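# Park a bicycle upright in a loose floor rack

## Task

Get the bike into the floor rack so that one wheel sits in the rack's slot, pushed near the slot's closed end, with the kickstand raised fully. When finished the bike must be motionless and must touch nothing except the rack: no wall, furniture or loose item. The rack can slide because it is not anchored. The robot must not topple or be left leaning, or the task fails.

## Robot and tools

ROBOT. TidyBot++: one mobile base (0.54 m long, 0.50 m wide, 0.38 m tall) on four powered casters, carrying a single seven-joint arm with a two-finger gripper. The shoulder sits 0.12 m ahead of the base centre and 0.68 m above the floor. Segments: upper arm 0.42 m, forearm 0.31 m, hand 0.31 m to the hand point. The arm begins folded with the hand aimed down, reaching up to 0.08 m beyond the base front, elbow up to 1.15 m high. Cameras: base_camera (fixed on the base) and wrist_camera (looks along the hand).

FRAMES. Base frame: origin on the floor below the base centre, x forward, y left, z up, metres. hand_pose is reported in it: the point midway between the finger pads; its z axis runs out along the fingers, its y axis is the direction the fingers open and close. Odometry frame = the base frame as it was at the scene's start. base_odometry counts wheel rotation only, so slip looks like travel; heading in rad, left positive, -3.142 to 3.142. base_tilt is in degrees, forward and right positive; about 1 degree bias plus noise.

move. One action per call, built from base, joints, target and optional speeds; cameras and blocking are extra. No action at all just returns state and images.
- base: an object with any of translate_m (forward +, -2 to 2 m), strafe_m (left +, -2 to 2 m), rotate_rad (counter-clockwise from above +, -6.3 to 6.3 rad). All are offsets relative to where the base is when the command starts, measured along its axes at that moment; a base move ends after at most 14 s (time_out).
- joints: absolute targets by name, radians. joint_1_rad unlimited (vertical axis; positive is clockwise from above, opposite to heading). joint_2_rad -2.249..2.249 (shoulder; 0 upright, positive leans forward). joint_3_rad unlimited. joint_4_rad -2.579..2.579 (elbow; 0 straight, negative bends forward when joint_3 is 3.14). joint_5_rad unlimited. joint_6_rad -2.099..2.099 (wrist; negative bends hand forward). joint_7_rad unlimited (with hand down, positive turns it counter-clockwise from above; at 1.57 fingers open left-right). gripper_pos 0 (open, ~85 mm gap) to 1 (closed); gap ≈ 85 x (1 - gripper_pos) mm. Unlimited joints go the short way, so send steps under half a turn. Done tolerance ±0.039 for joints 1-4, ±0.095 for 5-7, ±0.03 gripper.
- target: a single list of seven numbers [x, y, z, qw, qx, qy, qz], an absolute hand pose in the base frame, metres then quaternion. With target, joints may only contain gripper_pos.
- speeds: caps for this action only: translate_m/strafe_m 0.05-0.5 m/s, rotate_rad 0.1-1.57 rad/s. When translating and strafing together, give the cap under just one key.
- cameras: list of base_camera, wrist_camera or all; [] means no images. blocking: true (default) returns when everything is at rest; false returns in about 0.5 s while motion continues.
Unknown keys make a call invalid; out-of-range values get it refused, and a refusal or an unordered stop cancels the rest of that reply's move/wait/finished_scene calls.

wait(seconds 0-10, cameras): lets time pass, returns state. stop(cameras): brakes all running motions. zoom_image(camera, region [x0,y0,x1,y1] in pixels, at most 504x504): enlarges part of the latest image. read_manual: licence text only. finished_scene(scene = current scene number): ends the scene irreversibly.

RESULT LINES. move: done, or the worst status. base_status, joint_status, hand_status: done, moving, off_target (rested away from target, may still push), not_followed (self-collision check withheld targets; also "joint command not followed" / "pose unreachable" with a cause), contact_stop, time_out, stopped, torque_fault, limit_stop_at_motor_heat. hand_target is where the hand would be with joints exactly at target; motor_effort is percent of max torque, bracket = peak in last action. on_its_own lists uncommanded behaviour. ARM HIT = hard hit on base or itself. MOTOR HOT warns of heating; OVER-TEMPERATURE FAULT halts the arm 30-60 s.

HAND TARGETS. Most end within ~3 cm; correct by adding (wanted - measured hand_pose) to the last target. To freeze the hand send hand_target back, not hand_pose. Unreachable poses wander up to 10 s then time_out. Low, forward-pointing poses close in front of the base are unreliable and may hit the base. A downward hand rises to only about 0.94 m, near the base. Loads sag the arm; never command a joint to its current reading while holding something.

CAUTIONS. The arm keeps pushing when blocked and does not avoid obstacles; nothing stops it striking the base. Snagging the arm above ~0.6 m while driving, pushing or pulling sideways with a raised hand, or swinging a stretched arm can tip the robot; retract or back off to recover. Torque sensor limits 104.5 N m (joints 1-4) and 51.3 N m (5-7); exceeding them freezes the arm 10 s. Grip closure presses 100-150 N. Avoid dropping the bike, releasing it while moving, slamming, hard shoves, or heavy twisting or pulling on the gripper. Occasional random tugs may act on the held part. The rack slides if pushed. At the end the bike must stay put with the robot released.

Each tool is called by a JSON object that holds its "op" and its "data", one argument or row to a line.

## Session

{"op": "move", "data": {

}}

Scene clock: 0.00 s.
base_odometry: x=+0.000 y=+0.000 heading=+0.000
base_tilt: forward=+0.2 right=-0.5
base_status: not commanded
joint_positions: joint_1_rad=+0.021 joint_2_rad=-0.359 joint_3_rad=+3.182 joint_4_rad=-2.528 joint_5_rad=+0.030 joint_6_rad=-0.910 joint_7_rad=+1.573 gripper_pos=+0.000
joint_status: not commanded
motor_effort: joint_1_rad=+0 joint_2_rad=+0 joint_3_rad=+0 joint_4_rad=+15 joint_5_rad=+0 joint_6_rad=+1 joint_7_rad=+1
hand_pose: x=+0.2504 y=-0.0125 z=+0.5881 quat_wxyz=(+0.006, +0.999, -0.020, +0.031) (m; base frame)
hand_target: x=+0.2499 y=-0.0125 z=+0.5878 quat_wxyz=(+0.006, +0.999, -0.020, +0.031) (m; base frame)
hand_status: not commanded
pictures: base_camera, wrist_camera

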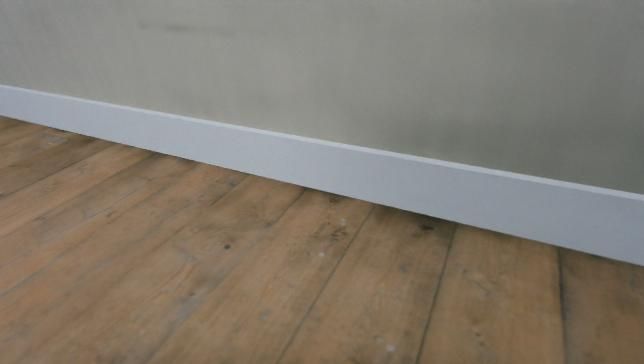

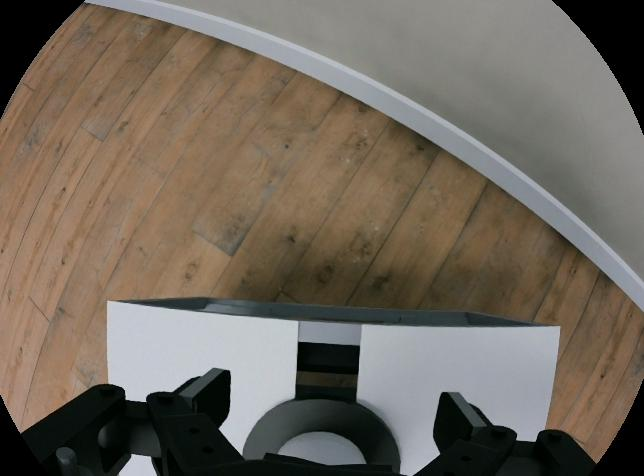

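{"op": "move", "data": {
  "base": {"rotate_rad": 1.57}
}}

{"op": "move", "data": {
  "joints": {"joint_6_rad": 0.3}
}}

Scene clock: 3.37 s.
move: done
base_odometry: x=+0.000 y=+0.000 heading=+1.569
base_tilt: forward=+0.2 right=-0.5
base_status: done
joint_positions: joint_1_rad=+0.021 joint_2_rad=-0.359 joint_3_rad=+3.182 joint_4_rad=-2.528 joint_5_rad=+0.030 joint_6_rad=-0.910 joint_7_rad=+1.573 gripper_pos=+0.000
joint_status: not commanded
motor_effort: joint_1_rad=+0(2) joint_2_rad=-1(1) joint_3_rad=+0(1) joint_4_rad=+15(16) joint_5_rad=+1(2) joint_6_rad=+0(1) joint_7_rad=+1(1)
hand_pose: x=+0.2504 y=-0.0125 z=+0.5881 quat_wxyz=(+0.006, +0.999, -0.020, +0.031) (m; base frame)
hand_target: x=+0.2499 y=-0.0125 z=+0.5878 quat_wxyz=(+0.006, +0.999, -0.020, +0.031) (m; base frame)
hand_status: not commanded
pictures: base_camera, wrist_camera

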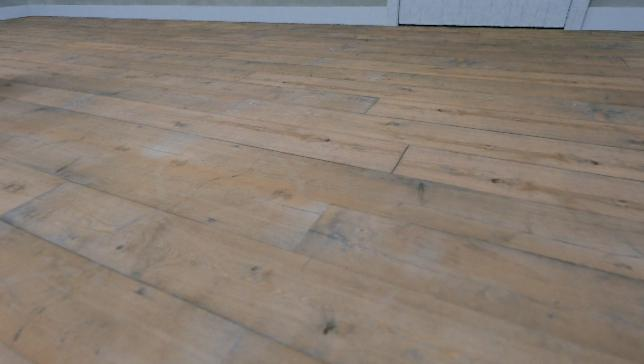

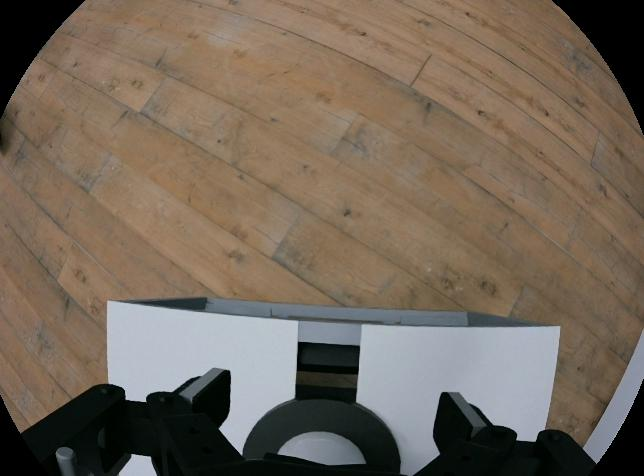

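Scene clock: 5.20 s.
move: done
base_odometry: x=+0.000 y=+0.000 heading=+1.569
base_tilt: forward=+0.1 right=-0.5
base_status: not commanded
joint_positions: joint_1_rad=+0.021 joint_2_rad=-0.359 joint_3_rad=+3.182 joint_4_rad=-2.527 joint_5_rad=+0.030 joint_6_rad=+0.248 joint_7_rad=+1.573 gripper_pos=+0.000
joint_status: all done
motor_effort: joint_1_rad=+0(1) joint_2_rad=-4(5) joint_3_rad=+0(0) joint_4_rad=+20(21) joint_5_rad=-1(2) joint_6_rad=+8(9) joint_7_rad=+1(1)
hand_pose: x=+0.5234 y=-0.0219 z=+0.7925 quat_wxyz=(+0.017, +0.819, -0.013, +0.573) (m; base frame)
hand_target: x=+0.5280 y=-0.0219 z=+0.8067 quat_wxyz=(+0.017, +0.805, -0.013, +0.593) (m; base frame)
hand_status: not commanded
pictures: base_camera, wrist_camera
camera_calibration:
wrist_camera: T_world_to_cam=[[0.0665544, -0.994255, 0.0838361, -0.120637], [-0.336061, -0.10145, -0.936361, 0.977593], [0.939486, 0.0341449, -0.340882, -0.0881026], [0, 0, 0, 1]] pos_world=[0.419331, -0.0177589, 0.895461]

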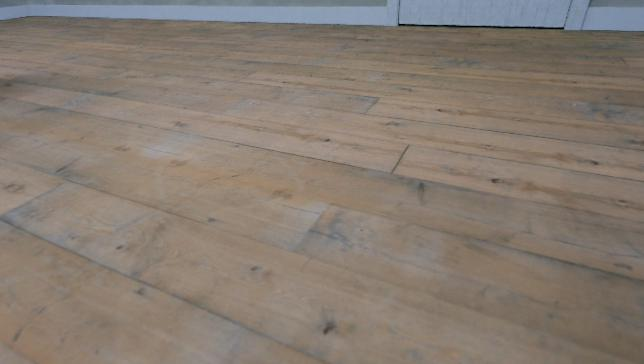

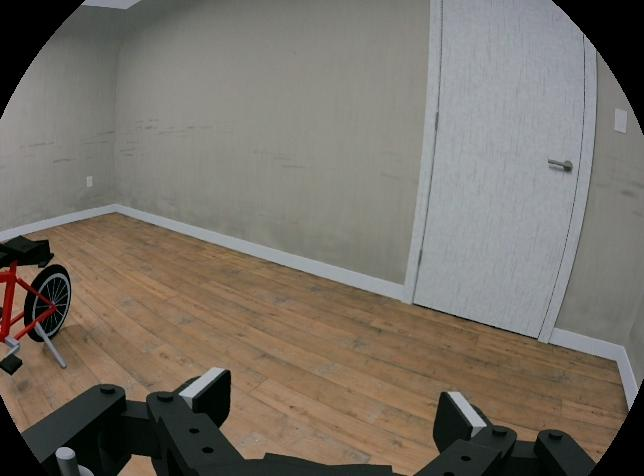

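Good view. Turn more left.

{"op": "move", "data": {
  "base": {"rotate_rad": 0.9}
}}

{"op": "move", "data": {
  "base": {"rotate_rad": 1.0}
}}

Scene clock: 7.23 s.
move: done
base_odometry: x=+0.000 y=+0.000 heading=+2.469
base_tilt: forward=+0.2 right=-0.5
base_status: done
joint_positions: joint_1_rad=+0.021 joint_2_rad=-0.359 joint_3_rad=+3.182 joint_4_rad=-2.527 joint_5_rad=+0.030 joint_6_rad=+0.248 joint_7_rad=+1.573 gripper_pos=+0.000
joint_status: not commanded
motor_effort: joint_1_rad=+0(2) joint_2_rad=-5(6) joint_3_rad=+0(1) joint_4_rad=+20(21) joint_5_rad=+1(2) joint_6_rad=+7(9) joint_7_rad=+1(1)
hand_pose: x=+0.5234 y=-0.0218 z=+0.7926 quat_wxyz=(+0.017, +0.819, -0.013, +0.573) (m; base frame)
hand_target: x=+0.5280 y=-0.0219 z=+0.8067 quat_wxyz=(+0.017, +0.805, -0.013, +0.593) (m; base frame)
hand_status: not commanded
pictures: base_camera, wrist_camera
camera_calibration:
wrist_camera: T_world_to_cam=[[0.0667456, -0.99424, 0.0838559, -0.120676], [-0.335869, -0.101527, -0.936421, 0.977606], [0.939541, 0.0343374, -0.340711, -0.0882701], [0, 0, 0, 1]] pos_world=[0.419335, -0.0176967, 0.895496]

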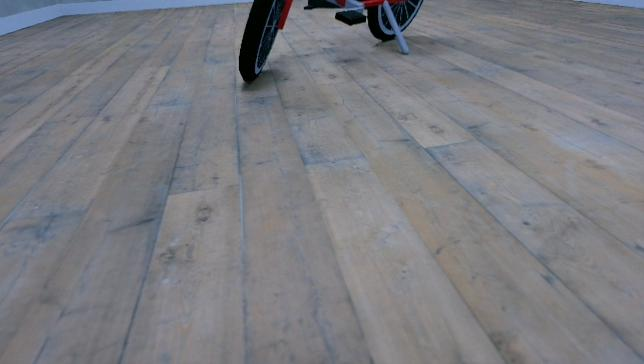

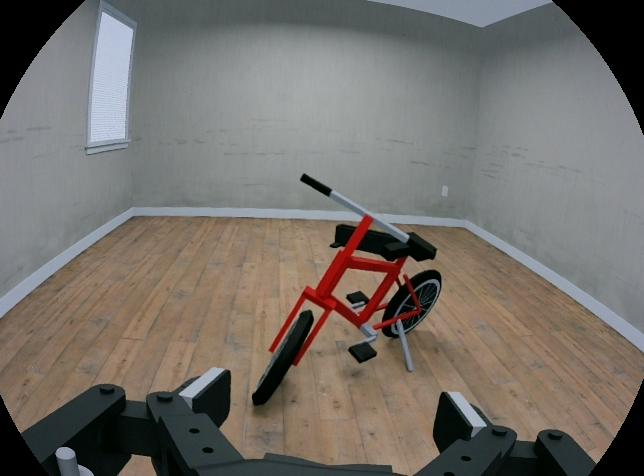

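Scene clock: 9.10 s.
move: done
base_odometry: x=+0.000 y=+0.000 heading=-2.815
base_tilt: forward=+0.2 right=-0.5
base_status: done
joint_positions: joint_1_rad=+0.021 joint_2_rad=-0.359 joint_3_rad=+3.182 joint_4_rad=-2.527 joint_5_rad=+0.030 joint_6_rad=+0.248 joint_7_rad=+1.573 gripper_pos=+0.000
joint_status: not commanded
motor_effort: joint_1_rad=+0(2) joint_2_rad=-4(6) joint_3_rad=+0(1) joint_4_rad=+19(21) joint_5_rad=+0(2) joint_6_rad=+8(9) joint_7_rad=+1(1)
hand_pose: x=+0.5235 y=-0.0217 z=+0.7926 quat_wxyz=(+0.017, +0.819, -0.013, +0.573) (m; base frame)
hand_target: x=+0.5280 y=-0.0219 z=+0.8067 quat_wxyz=(+0.017, +0.805, -0.013, +0.593) (m; base frame)
hand_status: not commanded
pictures: base_camera, wrist_camera
camera_calibration:
wrist_camera: T_world_to_cam=[[0.066912, -0.994228, 0.0838691, -0.120707], [-0.335737, -0.101591, -0.936461, 0.977614], [0.939576, 0.0345026, -0.340597, -0.0883816], [0, 0, 0, 1]] pos_world=[0.419339, -0.0176435, 0.895518]

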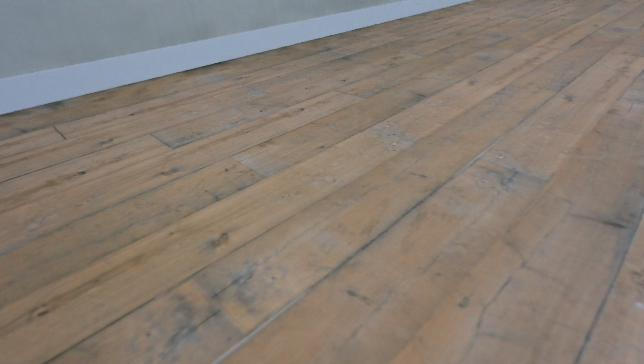

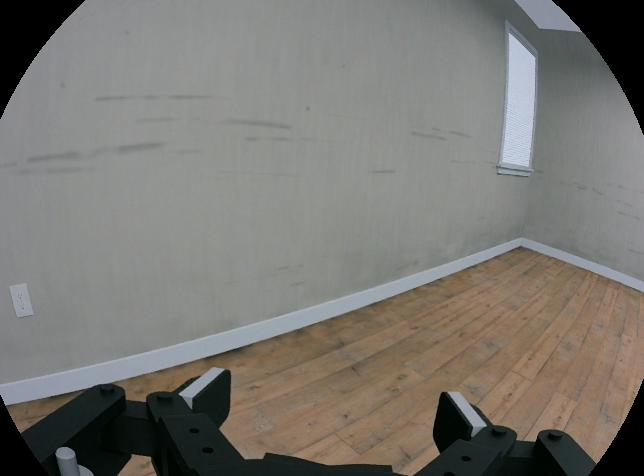

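{"op": "move", "data": {
  "base": {"rotate_rad": 1.57}
}}

{"op": "move", "data": {
  "base": {"rotate_rad": 1.3}
}}

Scene clock: 11.83 s.
move: done
base_odometry: x=+0.000 y=+0.000 heading=-1.245
base_tilt: forward=+0.2 right=-0.5
base_status: done
joint_positions: joint_1_rad=+0.020 joint_2_rad=-0.359 joint_3_rad=+3.182 joint_4_rad=-2.527 joint_5_rad=+0.030 joint_6_rad=+0.248 joint_7_rad=+1.573 gripper_pos=+0.000
joint_status: not commanded
motor_effort: joint_1_rad=+1(2) joint_2_rad=-4(6) joint_3_rad=+0(2) joint_4_rad=+20(21) joint_5_rad=+0(2) joint_6_rad=+8(9) joint_7_rad=+1(1)
hand_pose: x=+0.5235 y=-0.0217 z=+0.7928 quat_wxyz=(+0.017, +0.819, -0.013, +0.573) (m; base frame)
hand_target: x=+0.5280 y=-0.0219 z=+0.8067 quat_wxyz=(+0.017, +0.805, -0.013, +0.593) (m; base frame)
hand_status: not commanded
pictures: base_camera, wrist_camera
camera_calibration:
wrist_camera: T_world_to_cam=[[0.0670225, -0.994216, 0.0839218, -0.120763], [-0.335266, -0.101661, -0.936623, 0.977651], [0.939737, 0.0346387, -0.34014, -0.0888297], [0, 0, 0, 1]] pos_world=[0.419343, -0.0175985, 0.89561]

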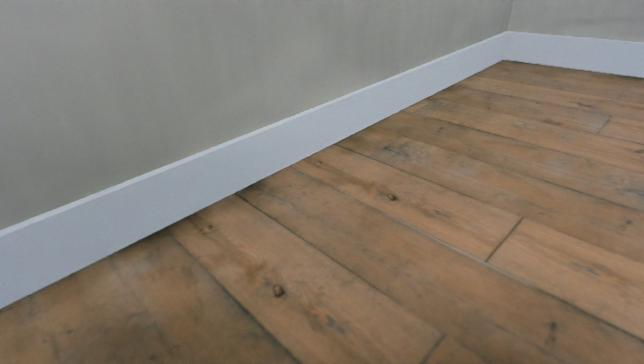

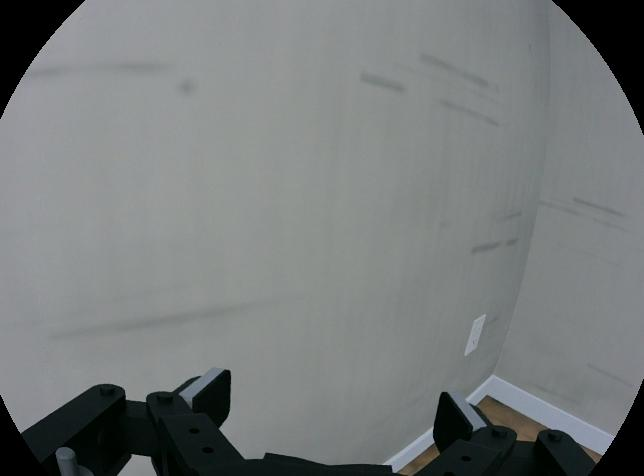

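Scene clock: 13.93 s.
move: done
base_odometry: x=+0.000 y=+0.000 heading=+0.054
base_tilt: forward=+0.2 right=-0.5
base_status: done
joint_positions: joint_1_rad=+0.020 joint_2_rad=-0.359 joint_3_rad=+3.182 joint_4_rad=-2.527 joint_5_rad=+0.030 joint_6_rad=+0.248 joint_7_rad=+1.573 gripper_pos=+0.000
joint_status: not commanded
motor_effort: joint_1_rad=+1(2) joint_2_rad=-4(6) joint_3_rad=+0(2) joint_4_rad=+20(21) joint_5_rad=+2(2) joint_6_rad=+8(9) joint_7_rad=+1(1)
hand_pose: x=+0.5235 y=-0.0216 z=+0.7928 quat_wxyz=(+0.017, +0.819, -0.013, +0.574) (m; base frame)
hand_target: x=+0.5280 y=-0.0219 z=+0.8067 quat_wxyz=(+0.017, +0.805, -0.013, +0.593) (m; base frame)
hand_status: not commanded
pictures: base_camera, wrist_camera
camera_calibration:
wrist_camera: T_world_to_cam=[[0.0670428, -0.994213, 0.083935, -0.120777], [-0.335149, -0.101676, -0.936663, 0.97766], [0.939777, 0.0346658, -0.340026, -0.0889418], [0, 0, 0, 1]] pos_world=[0.419344, -0.0175894, 0.895633]

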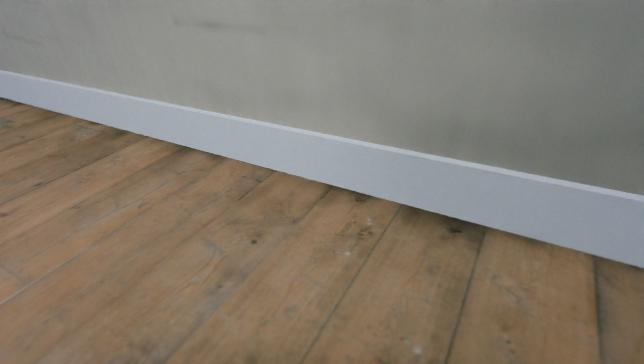

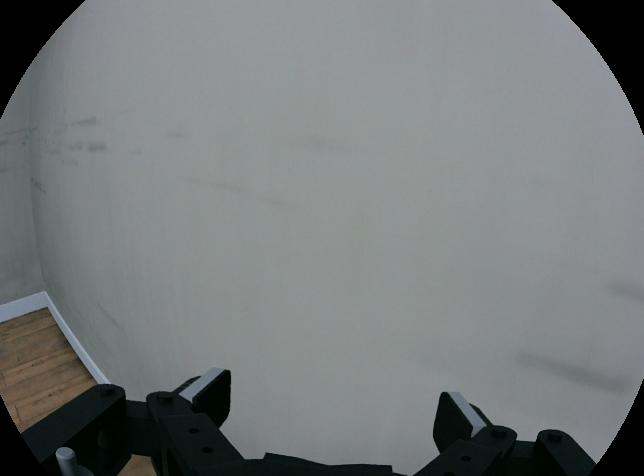

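{"op": "move", "data": {
  "base": {"rotate_rad": 2.35}
}}

{"op": "zoom_image", "data": {
  "camera": "wrist_camera",
  "region": [220, 150, 500, 430]
}}

Scene clock: 18.50 s.
move: done
base_odometry: x=+0.000 y=+0.000 heading=+2.404
base_tilt: forward=+0.2 right=-0.5
base_status: done
joint_positions: joint_1_rad=+0.021 joint_2_rad=-0.359 joint_3_rad=+3.182 joint_4_rad=-2.527 joint_5_rad=+0.030 joint_6_rad=+0.249 joint_7_rad=+1.573 gripper_pos=+0.000
joint_status: not commanded
motor_effort: joint_1_rad=+0(2) joint_2_rad=-5(7) joint_3_rad=+0(1) joint_4_rad=+19(21) joint_5_rad=+0(2) joint_6_rad=+9(9) joint_7_rad=+1(1)
hand_pose: x=+0.5236 y=-0.0217 z=+0.7929 quat_wxyz=(+0.017, +0.819, -0.013, +0.574) (m; base frame)
hand_target: x=+0.5280 y=-0.0219 z=+0.8067 quat_wxyz=(+0.017, +0.805, -0.013, +0.593) (m; base frame)
hand_status: not commanded
pictures: base_camera, wrist_camera
camera_calibration:
wrist_camera: T_world_to_cam=[[0.0669081, -0.99422, 0.0839614, -0.120782], [-0.334932, -0.101647, -0.936743, 0.977681], [0.939864, 0.0345543, -0.339797, -0.0891667], [0, 0, 0, 1]] pos_world=[0.419343, -0.0176243, 0.895679]

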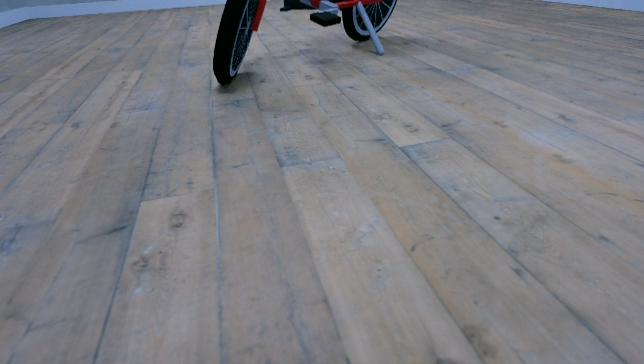

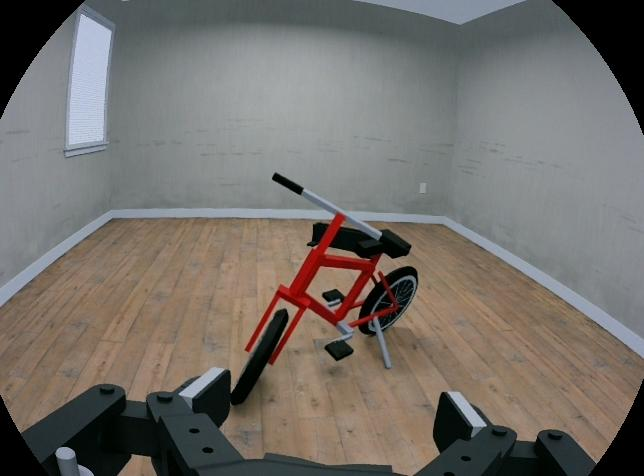

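Scaled by 1.800.

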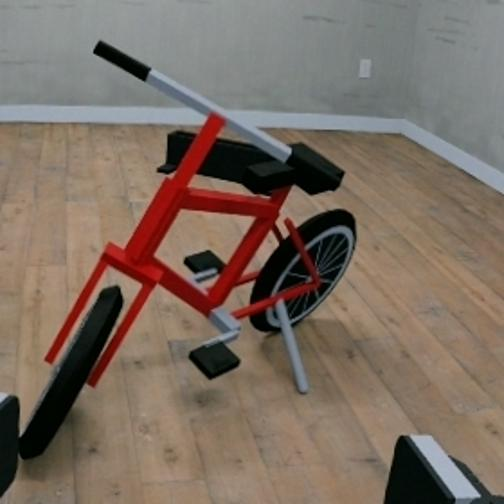

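{"op": "move", "data": {
  "base": {"strafe_m": -1.0}
}}

{"op": "zoom_image", "data": {
  "camera": "wrist_camera",
  "region": [0, 150, 400, 450]
}}

Scene clock: 24.33 s.
move: done
base_odometry: x=+0.673 y=+0.740 heading=+2.404
base_tilt: forward=+0.2 right=-0.5
base_status: done
joint_positions: joint_1_rad=+0.021 joint_2_rad=-0.359 joint_3_rad=+3.182 joint_4_rad=-2.527 joint_5_rad=+0.030 joint_6_rad=+0.249 joint_7_rad=+1.573 gripper_pos=+0.000
joint_status: not commanded
motor_effort: joint_1_rad=+0(2) joint_2_rad=-5(6) joint_3_rad=+0(2) joint_4_rad=+20(21) joint_5_rad=+1(2) joint_6_rad=+7(9) joint_7_rad=+1(1)
hand_pose: x=+0.5236 y=-0.0217 z=+0.7929 quat_wxyz=(+0.017, +0.819, -0.013, +0.574) (m; base frame)
hand_target: x=+0.5280 y=-0.0219 z=+0.8067 quat_wxyz=(+0.017, +0.805, -0.013, +0.593) (m; base frame)
hand_status: not commanded
pictures: base_camera, wrist_camera
camera_calibration:
wrist_camera: T_world_to_cam=[[0.0669081, -0.99422, 0.0839614, -0.120782], [-0.334932, -0.101647, -0.936743, 0.977681], [0.939864, 0.0345543, -0.339797, -0.0891667], [0, 0, 0, 1]] pos_world=[0.419343, -0.0176243, 0.895679]

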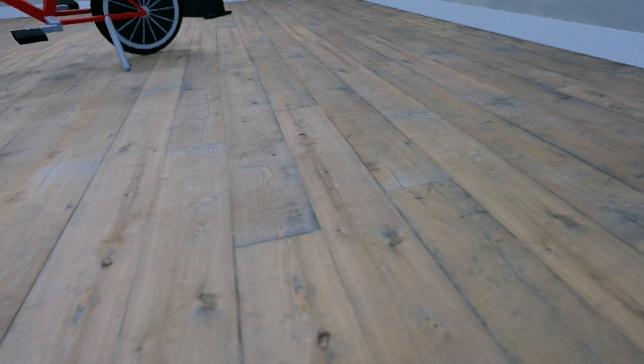

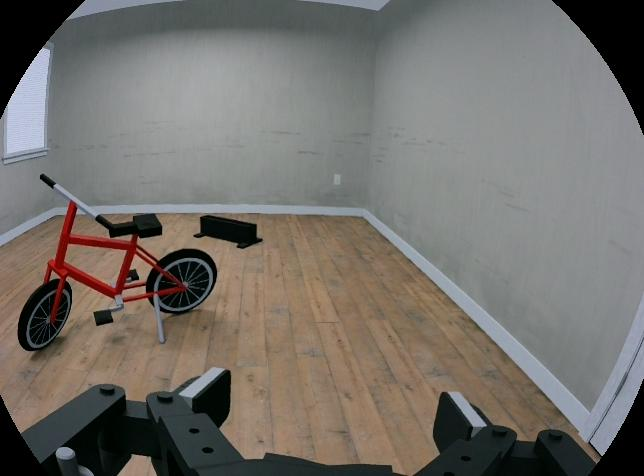

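Scaled by 1.260.

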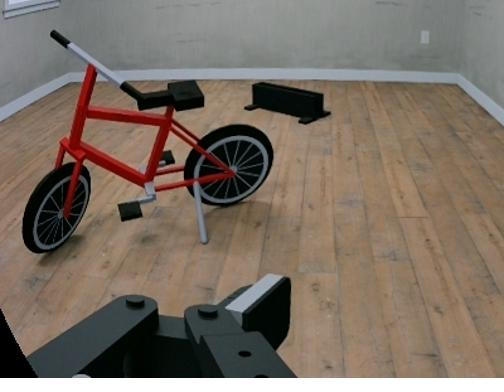

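{"op": "move", "data": {
  "base": {"translate_m": 1.4, "strafe_m": -0.3, "rotate_rad": 0.55}
}}

{"op": "zoom_image", "data": {
  "camera": "wrist_camera",
  "region": [200, 150, 450, 350]
}}

Scene clock: 32.60 s.
move: done
base_odometry: x=-0.162 y=+1.904 heading=+2.955
base_tilt: forward=+0.2 right=-0.5
base_status: done
joint_positions: joint_1_rad=+0.020 joint_2_rad=-0.360 joint_3_rad=+3.182 joint_4_rad=-2.527 joint_5_rad=+0.030 joint_6_rad=+0.250 joint_7_rad=+1.573 gripper_pos=+0.000
joint_status: not commanded
motor_effort: joint_1_rad=+0(2) joint_2_rad=-5(7) joint_3_rad=+0(1) joint_4_rad=+19(21) joint_5_rad=+1(2) joint_6_rad=+9(9) joint_7_rad=+1(1)
hand_pose: x=+0.5236 y=-0.0217 z=+0.7934 quat_wxyz=(+0.017, +0.818, -0.013, +0.574) (m; base frame)
hand_target: x=+0.5280 y=-0.0219 z=+0.8067 quat_wxyz=(+0.017, +0.805, -0.013, +0.593) (m; base frame)
hand_status: not commanded
pictures: base_camera, wrist_camera
camera_calibration:
wrist_camera: T_world_to_cam=[[0.0668522, -0.994212, 0.0841075, -0.120888], [-0.333549, -0.101715, -0.937229, 0.977819], [0.940359, 0.0346019, -0.338419, -0.090372], [0, 0, 0, 1]] pos_world=[0.419215, -0.0176023, 0.896025]

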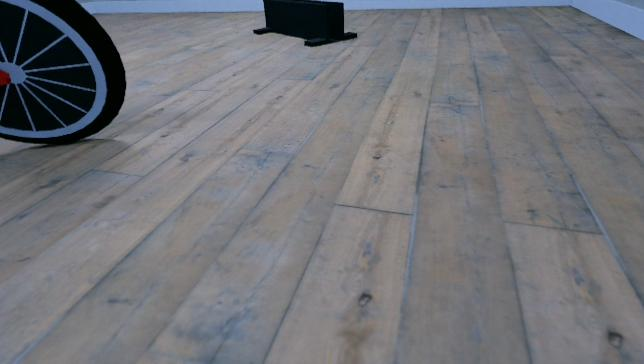

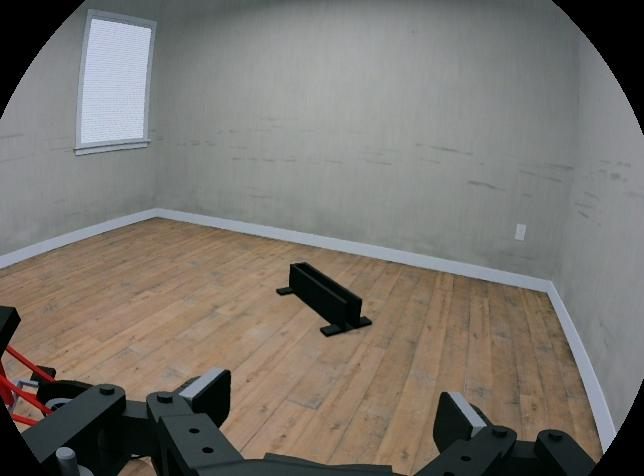

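Scaled by 2.016.

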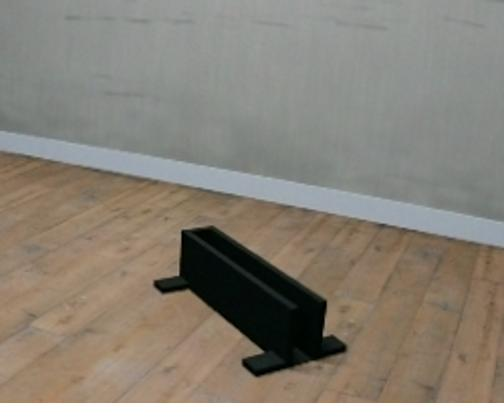

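{"op": "move", "data": {
  "base": {"translate_m": -0.1, "strafe_m": 0.8, "rotate_rad": 0.25}
}}

{"op": "zoom_image", "data": {
  "camera": "wrist_camera",
  "region": [120, 150, 580, 450]
}}

{"op": "zoom_image", "data": {
  "camera": "base_camera",
  "region": [160, 0, 540, 150]
}}

Scene clock: 41.60 s.
move: done
base_odometry: x=-0.213 y=+1.099 heading=-3.078
base_tilt: forward=+0.1 right=-0.5
base_status: done
joint_positions: joint_1_rad=+0.021 joint_2_rad=-0.360 joint_3_rad=+3.182 joint_4_rad=-2.527 joint_5_rad=+0.030 joint_6_rad=+0.250 joint_7_rad=+1.573 gripper_pos=+0.000
joint_status: not commanded
motor_effort: joint_1_rad=+0(2) joint_2_rad=-5(6) joint_3_rad=+0(2) joint_4_rad=+19(22) joint_5_rad=+1(2) joint_6_rad=+9(9) joint_7_rad=+1(1)
hand_pose: x=+0.5236 y=-0.0217 z=+0.7934 quat_wxyz=(+0.017, +0.818, -0.013, +0.574) (m; base frame)
hand_target: x=+0.5280 y=-0.0219 z=+0.8067 quat_wxyz=(+0.017, +0.805, -0.013, +0.593) (m; base frame)
hand_status: not commanded
pictures: base_camera, wrist_camera
camera_calibration:
wrist_camera: T_world_to_cam=[[0.0666946, -0.994221, 0.084117, -0.120879], [-0.333393, -0.101665, -0.937291, 0.977836], [0.940426, 0.0344682, -0.338247, -0.0905416], [0, 0, 0, 1]] pos_world=[0.419213, -0.0176478, 0.896059]

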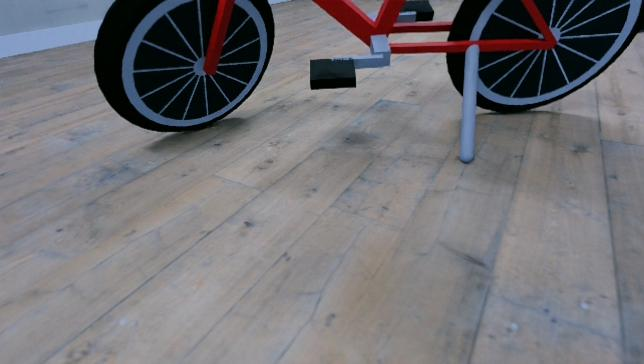

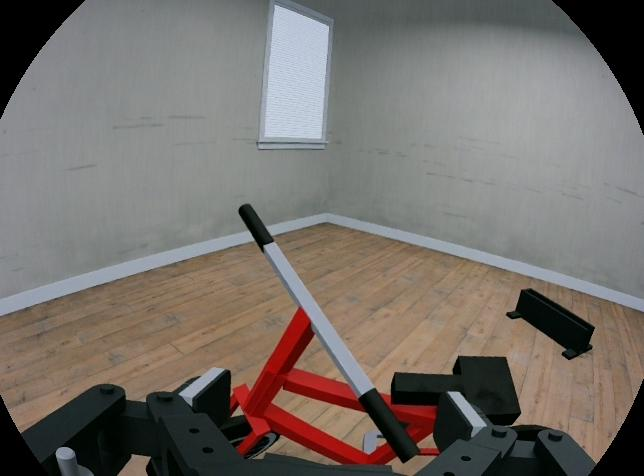

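Scaled by 1.096.

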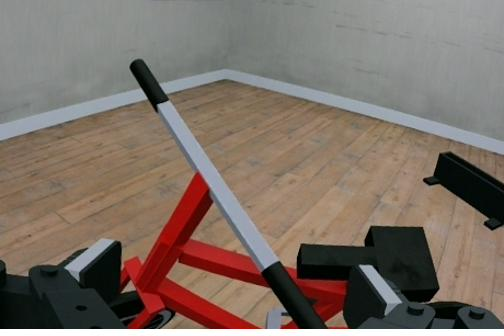

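Scaled by 1.326.

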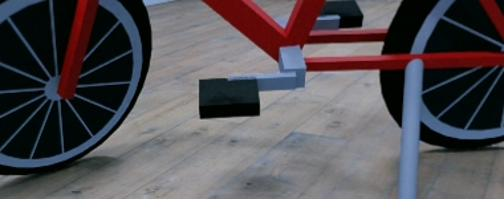

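{"op": "move", "data": {
  "joints": {"joint_6_rad": -0.15},
  "base": {"translate_m": -0.15}
}}

{"op": "zoom_image", "data": {
  "camera": "wrist_camera",
  "region": [80, 50, 580, 400]
}}

Scene clock: 45.90 s.
move: done
base_odometry: x=-0.063 y=+1.108 heading=-3.078
base_tilt: forward=+0.2 right=-0.5
base_status: done
joint_positions: joint_1_rad=+0.021 joint_2_rad=-0.363 joint_3_rad=+3.182 joint_4_rad=-2.524 joint_5_rad=+0.030 joint_6_rad=-0.110 joint_7_rad=+1.573 gripper_pos=+0.000
joint_status: all done
motor_effort: joint_1_rad=+1(2) joint_2_rad=-3(7) joint_3_rad=+0(1) joint_4_rad=+19(21) joint_5_rad=+0(2) joint_6_rad=+6(8) joint_7_rad=+1(1)
hand_pose: x=+0.4685 y=-0.0205 z=+0.6994 quat_wxyz=(+0.014, +0.907, -0.016, +0.421) (m; base frame)
hand_target: x=+0.4584 y=-0.0202 z=+0.6865 quat_wxyz=(+0.014, +0.917, -0.016, +0.399) (m; base frame)
hand_status: not commanded
pictures: base_camera, wrist_camera
camera_calibration:
wrist_camera: T_world_to_cam=[[0.0853433, -0.995466, 0.0419966, -0.0873805], [-0.638385, -0.0869947, -0.764785, 0.894027], [0.764971, 0.0384593, -0.642915, 0.224788], [0, 0, 0, 1]] pos_world=[0.406235, -0.0178538, 0.831928]

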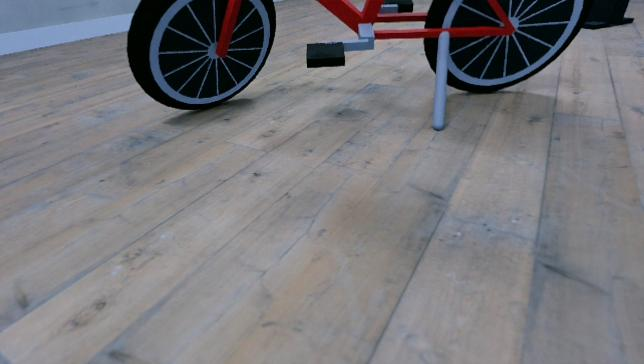

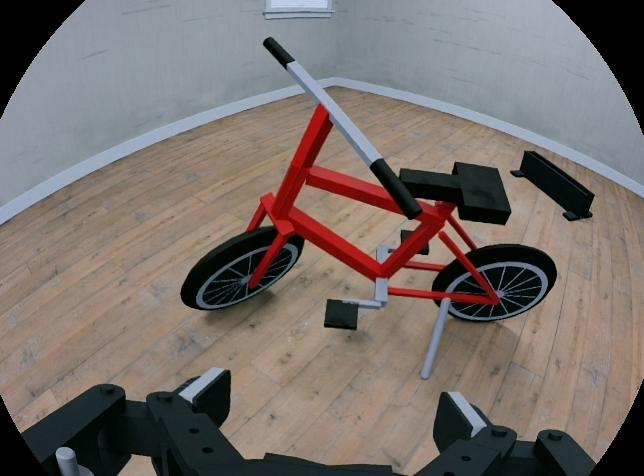

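Scaled by 1.008.

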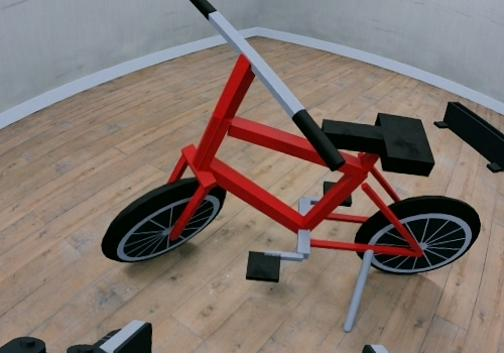

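{"op": "move", "data": {
  "target": [0.66, -0.10, 0.70, 0, 0.7071, -0.7071, 0]
}}

Scene clock: 56.60 s.
move: off_target
base_odometry: x=-0.063 y=+1.108 heading=-3.078
base_tilt: forward=+0.2 right=-0.5
base_status: not commanded
joint_positions: joint_1_rad=+0.021 joint_2_rad=+0.595 joint_3_rad=+3.439 joint_4_rad=-1.059 joint_5_rad=-0.139 joint_6_rad=-1.464 joint_7_rad=+0.374 gripper_pos=+0.000
joint_status: not commanded
motor_effort: joint_1_rad=+0(1) joint_2_rad=-35(37) joint_3_rad=+2(3) joint_4_rad=+18(21) joint_5_rad=+1(2) joint_6_rad=+0(7) joint_7_rad=+1(1)
hand_pose: x=+0.6708 y=-0.1025 z=+0.6977 quat_wxyz=(+0.002, +0.740, -0.672, +0.026) (m; base frame)
hand_target: x=+0.6600 y=-0.1000 z=+0.7000 quat_wxyz=(+0.000, +0.707, -0.707, +0.000) (m; base frame)
hand_status: off_target (0.011 m and 6.3 deg from the pose sent, 0.207 m and 98.6 deg at the start)
pictures: base_camera, wrist_camera
camera_calibration:
wrist_camera: T_world_to_cam=[[-0.973757, -0.202217, -0.104431, 0.70772], [-0.197535, 0.978835, -0.0534914, 0.331981], [0.113038, -0.0314589, -0.993093, 0.746561], [0, 0, 0, 1]] pos_world=[0.670335, -0.158356, 0.833071]

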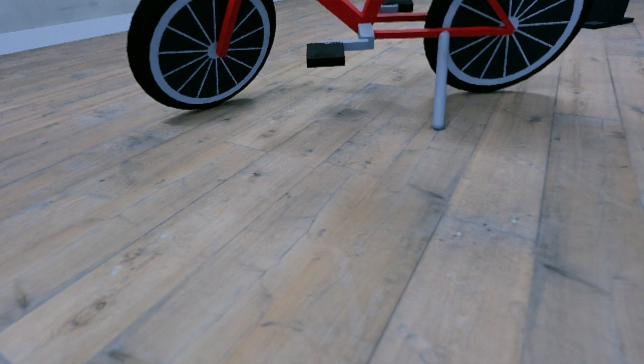

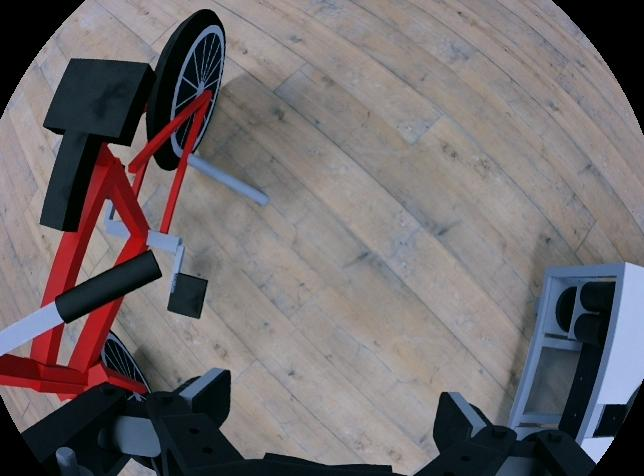

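{"op": "move", "data": {
  "base": {"translate_m": 0.40, "rotate_rad": 0.03},
  "speeds": {"translate_m": 0.3}
}}

Scene clock: 61.03 s.
move: done
base_odometry: x=-0.462 y=+1.083 heading=-3.047
base_tilt: forward=+0.2 right=-0.5
base_status: done
joint_positions: joint_1_rad=+0.024 joint_2_rad=+0.603 joint_3_rad=+3.447 joint_4_rad=-1.056 joint_5_rad=-0.144 joint_6_rad=-1.470 joint_7_rad=+0.373 gripper_pos=+0.000
joint_status: not commanded
motor_effort: joint_1_rad=+1(3) joint_2_rad=-35(38) joint_3_rad=+2(3) joint_4_rad=+17(19) joint_5_rad=+1(2) joint_6_rad=+1(2) joint_7_rad=+1(1)
hand_pose: x=+0.6697 y=-0.1058 z=+0.6950 quat_wxyz=(+0.004, +0.737, -0.676, +0.022) (m; base frame)
hand_target: x=+0.6600 y=-0.1000 z=+0.7000 quat_wxyz=(+0.000, +0.707, -0.707, +0.000) (m; base frame)
hand_status: not commanded
pictures: base_camera, wrist_camera
camera_calibration:
wrist_camera: T_world_to_cam=[[-0.976789, -0.191329, -0.0963189, 0.703241], [-0.187221, 0.981039, -0.050102, 0.325855], [0.104079, -0.0309061, -0.994089, 0.750629], [0, 0, 0, 1]] pos_world=[0.6698, -0.161927, 0.830254]

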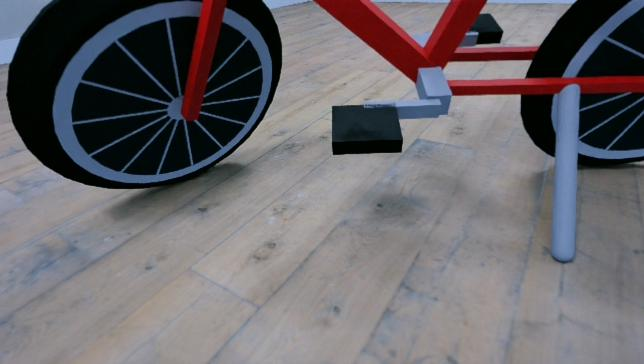

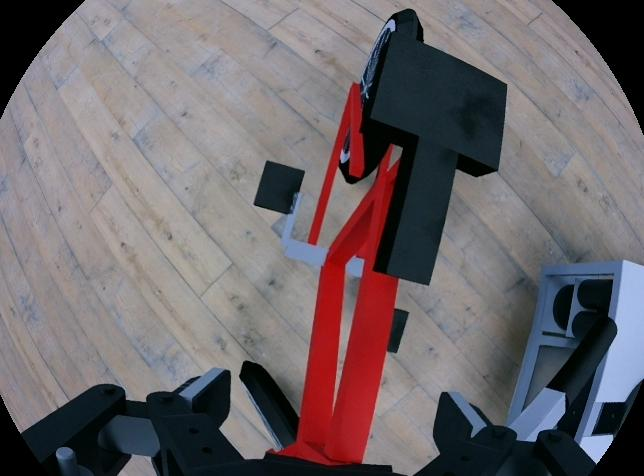

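{"op": "zoom_image", "data": {
  "camera": "wrist_camera",
  "region": [220, 200, 520, 476]
}}

Scaled by 1.680.

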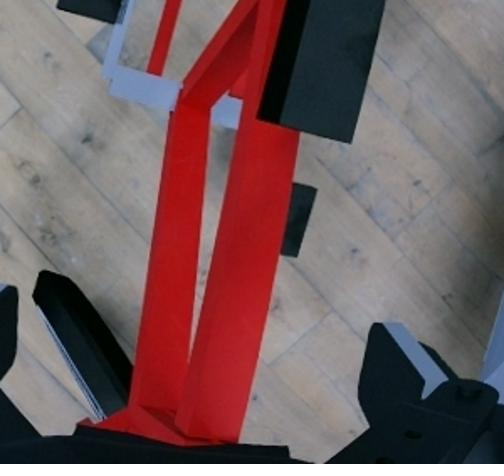

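{"op": "move", "data": {
  "target": [0.609, -0.112, 0.56, -0.0962, 0.6698, -0.731, 0.0882]
}}

{"op": "zoom_image", "data": {
  "camera": "wrist_camera",
  "region": [220, 200, 520, 476]
}}

Scene clock: 69.83 s.
move: off_target
base_odometry: x=-0.462 y=+1.083 heading=-3.047
base_tilt: forward=+0.2 right=-0.5
base_status: not commanded
joint_positions: joint_1_rad=+0.021 joint_2_rad=+0.476 joint_3_rad=+3.497 joint_4_rad=-1.793 joint_5_rad=-0.356 joint_6_rad=-0.723 joint_7_rad=+0.454 gripper_pos=+0.000
joint_status: not commanded
motor_effort: joint_1_rad=+0(1) joint_2_rad=-28(36) joint_3_rad=+2(3) joint_4_rad=+13(18) joint_5_rad=+1(2) joint_6_rad=+0(2) joint_7_rad=+1(1)
hand_pose: x=+0.6041 y=-0.1138 z=+0.5565 quat_wxyz=(-0.082, +0.660, -0.743, +0.070) (m; base frame)
hand_target: x=+0.6090 y=-0.1120 z=+0.5600 quat_wxyz=(-0.096, +0.670, -0.731, +0.088) (m; base frame)
hand_status: off_target (0.006 m and 3.2 deg from the pose sent, 0.148 m and 17.0 deg at the start)
pictures: base_camera, wrist_camera
camera_calibration:
wrist_camera: T_world_to_cam=[[-0.95735, 0.0149213, -0.288546, 0.742977], [0.0160485, 0.99987, -0.0015413, 0.16675], [0.288485, -0.0061063, -0.957465, 0.490652], [0, 0, 0, 1]] pos_world=[0.567067, -0.174818, 0.684421]

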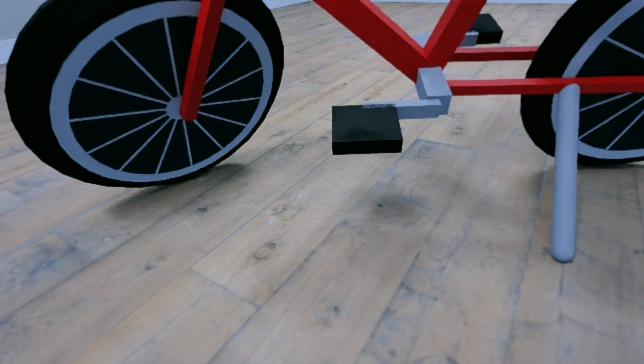

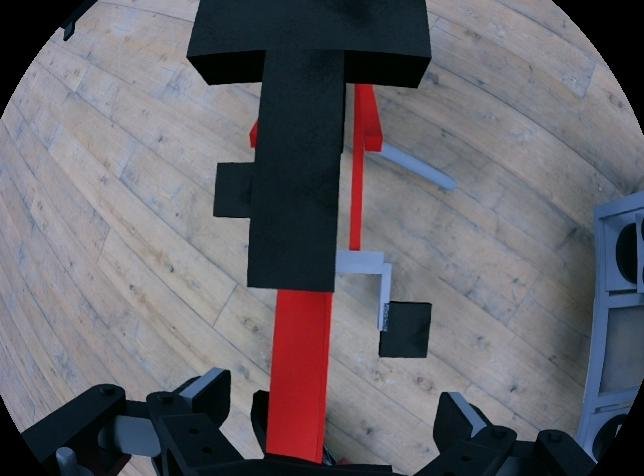

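Scaled by 1.680.

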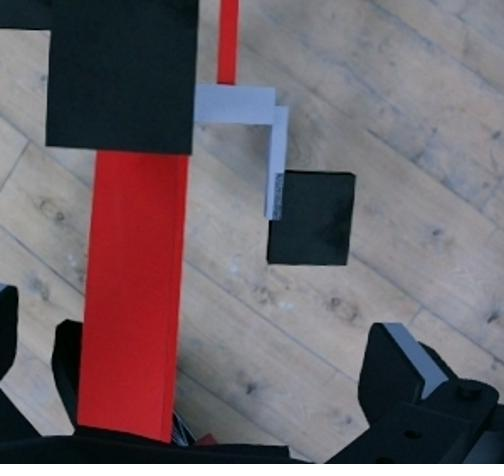

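{"op": "move", "data": {
  "target": [0.655, -0.110, 0.47, -0.0962, 0.6698, -0.731, 0.0882]
}}

{"op": "zoom_image", "data": {
  "camera": "wrist_camera",
  "region": [170, 200, 520, 476]
}}

Scene clock: 73.33 s.
move: off_target
base_odometry: x=-0.462 y=+1.083 heading=-3.047
base_tilt: forward=+0.2 right=-0.5
base_status: not commanded
joint_positions: joint_1_rad=+0.022 joint_2_rad=+0.693 joint_3_rad=+3.476 joint_4_rad=-1.781 joint_5_rad=-0.512 joint_6_rad=-0.576 joint_7_rad=+0.554 gripper_pos=+0.000
joint_status: not commanded
motor_effort: joint_1_rad=+0(2) joint_2_rad=-32(35) joint_3_rad=+3(3) joint_4_rad=+12(15) joint_5_rad=+0(2) joint_6_rad=+1(2) joint_7_rad=+1(1)
hand_pose: x=+0.6275 y=-0.1066 z=+0.4610 quat_wxyz=(-0.073, +0.658, -0.747, +0.056) (m; base frame)
hand_target: x=+0.6550 y=-0.1100 z=+0.4700 quat_wxyz=(-0.096, +0.670, -0.731, +0.088) (m; base frame)
hand_status: off_target (0.029 m and 5.1 deg from the pose sent, 0.100 m and 3.2 deg at the start)
pictures: base_camera, wrist_camera
camera_calibration:
wrist_camera: T_world_to_cam=[[-0.965817, 0.024759, -0.25804, 0.730029], [0.0238848, 0.999693, 0.00652261, 0.150372], [0.258122, 0.000136414, -0.966112, 0.416131], [0, 0, 0, 1]] pos_world=[0.59407, -0.168458, 0.589426]

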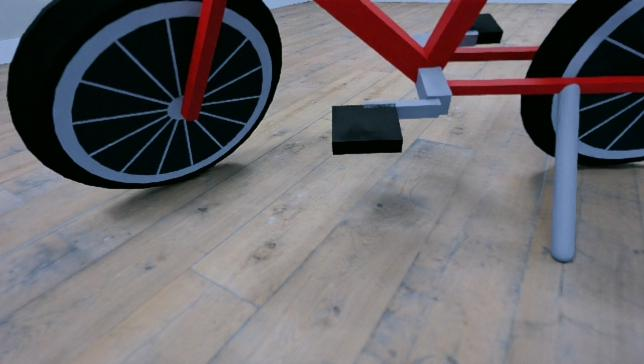

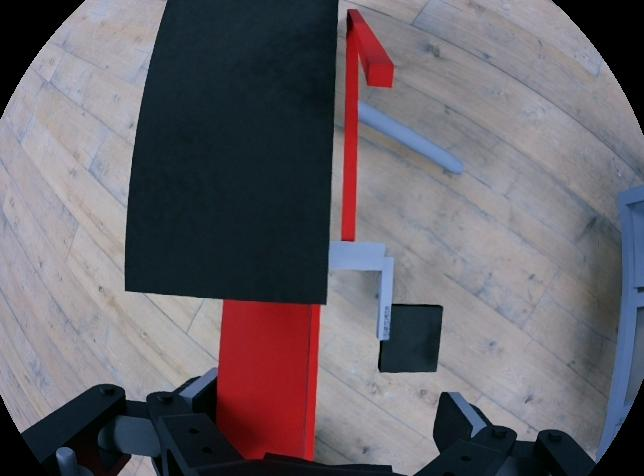

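Scaled by 1.440.

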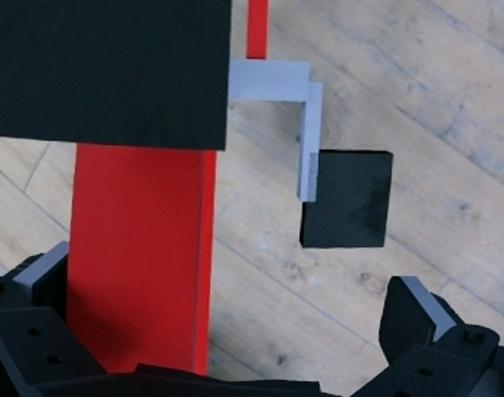

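{"op": "move", "data": {
  "target": [0.6875, -0.113, 0.48, -0.0962, 0.6698, -0.731, 0.0882]
}}

{"op": "zoom_image", "data": {
  "camera": "wrist_camera",
  "region": [170, 200, 520, 476]
}}

Scene clock: 75.00 s.
move: done
base_odometry: x=-0.462 y=+1.083 heading=-3.047
base_tilt: forward=+0.2 right=-0.5
base_status: not commanded
joint_positions: joint_1_rad=+0.023 joint_2_rad=+0.724 joint_3_rad=+3.476 joint_4_rad=-1.666 joint_5_rad=-0.512 joint_6_rad=-0.585 joint_7_rad=+0.555 gripper_pos=+0.000
joint_status: not commanded
motor_effort: joint_1_rad=+1(2) joint_2_rad=-35(37) joint_3_rad=+3(4) joint_4_rad=+16(19) joint_5_rad=-1(3) joint_6_rad=+5(7) joint_7_rad=+1(1)
hand_pose: x=+0.6788 y=-0.1154 z=+0.4750 quat_wxyz=(-0.092, +0.666, -0.735, +0.088) (m; base frame)
hand_target: x=+0.6875 y=-0.1130 z=+0.4800 quat_wxyz=(-0.096, +0.670, -0.731, +0.088) (m; base frame)
hand_status: done (0.010 m and 0.8 deg from the pose sent, 0.063 m and 5.1 deg at the start)
pictures: base_camera, wrist_camera
camera_calibration:
wrist_camera: T_world_to_cam=[[-0.945469, -0.00809421, -0.325611, 0.797918], [-0.00224644, 0.999829, -0.0183313, 0.187405], [0.325704, -0.0166002, -0.945326, 0.358796], [0, 0, 0, 1]] pos_world=[0.637967, -0.174959, 0.602426]

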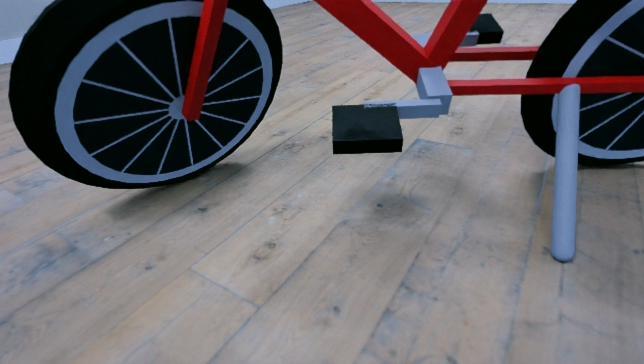

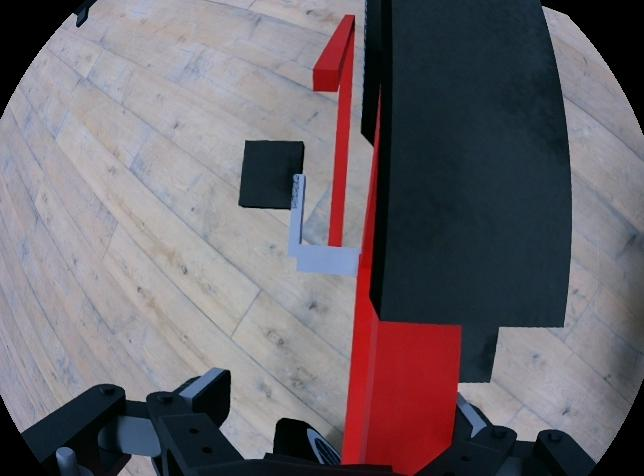

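Scaled by 1.440.

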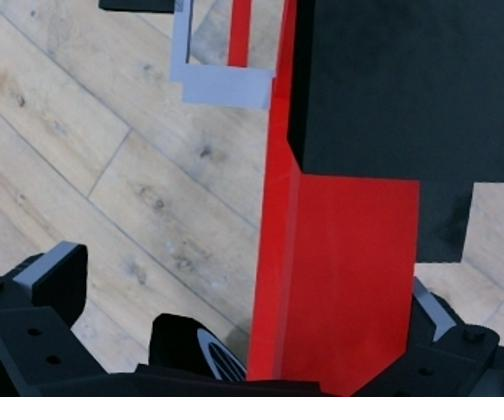

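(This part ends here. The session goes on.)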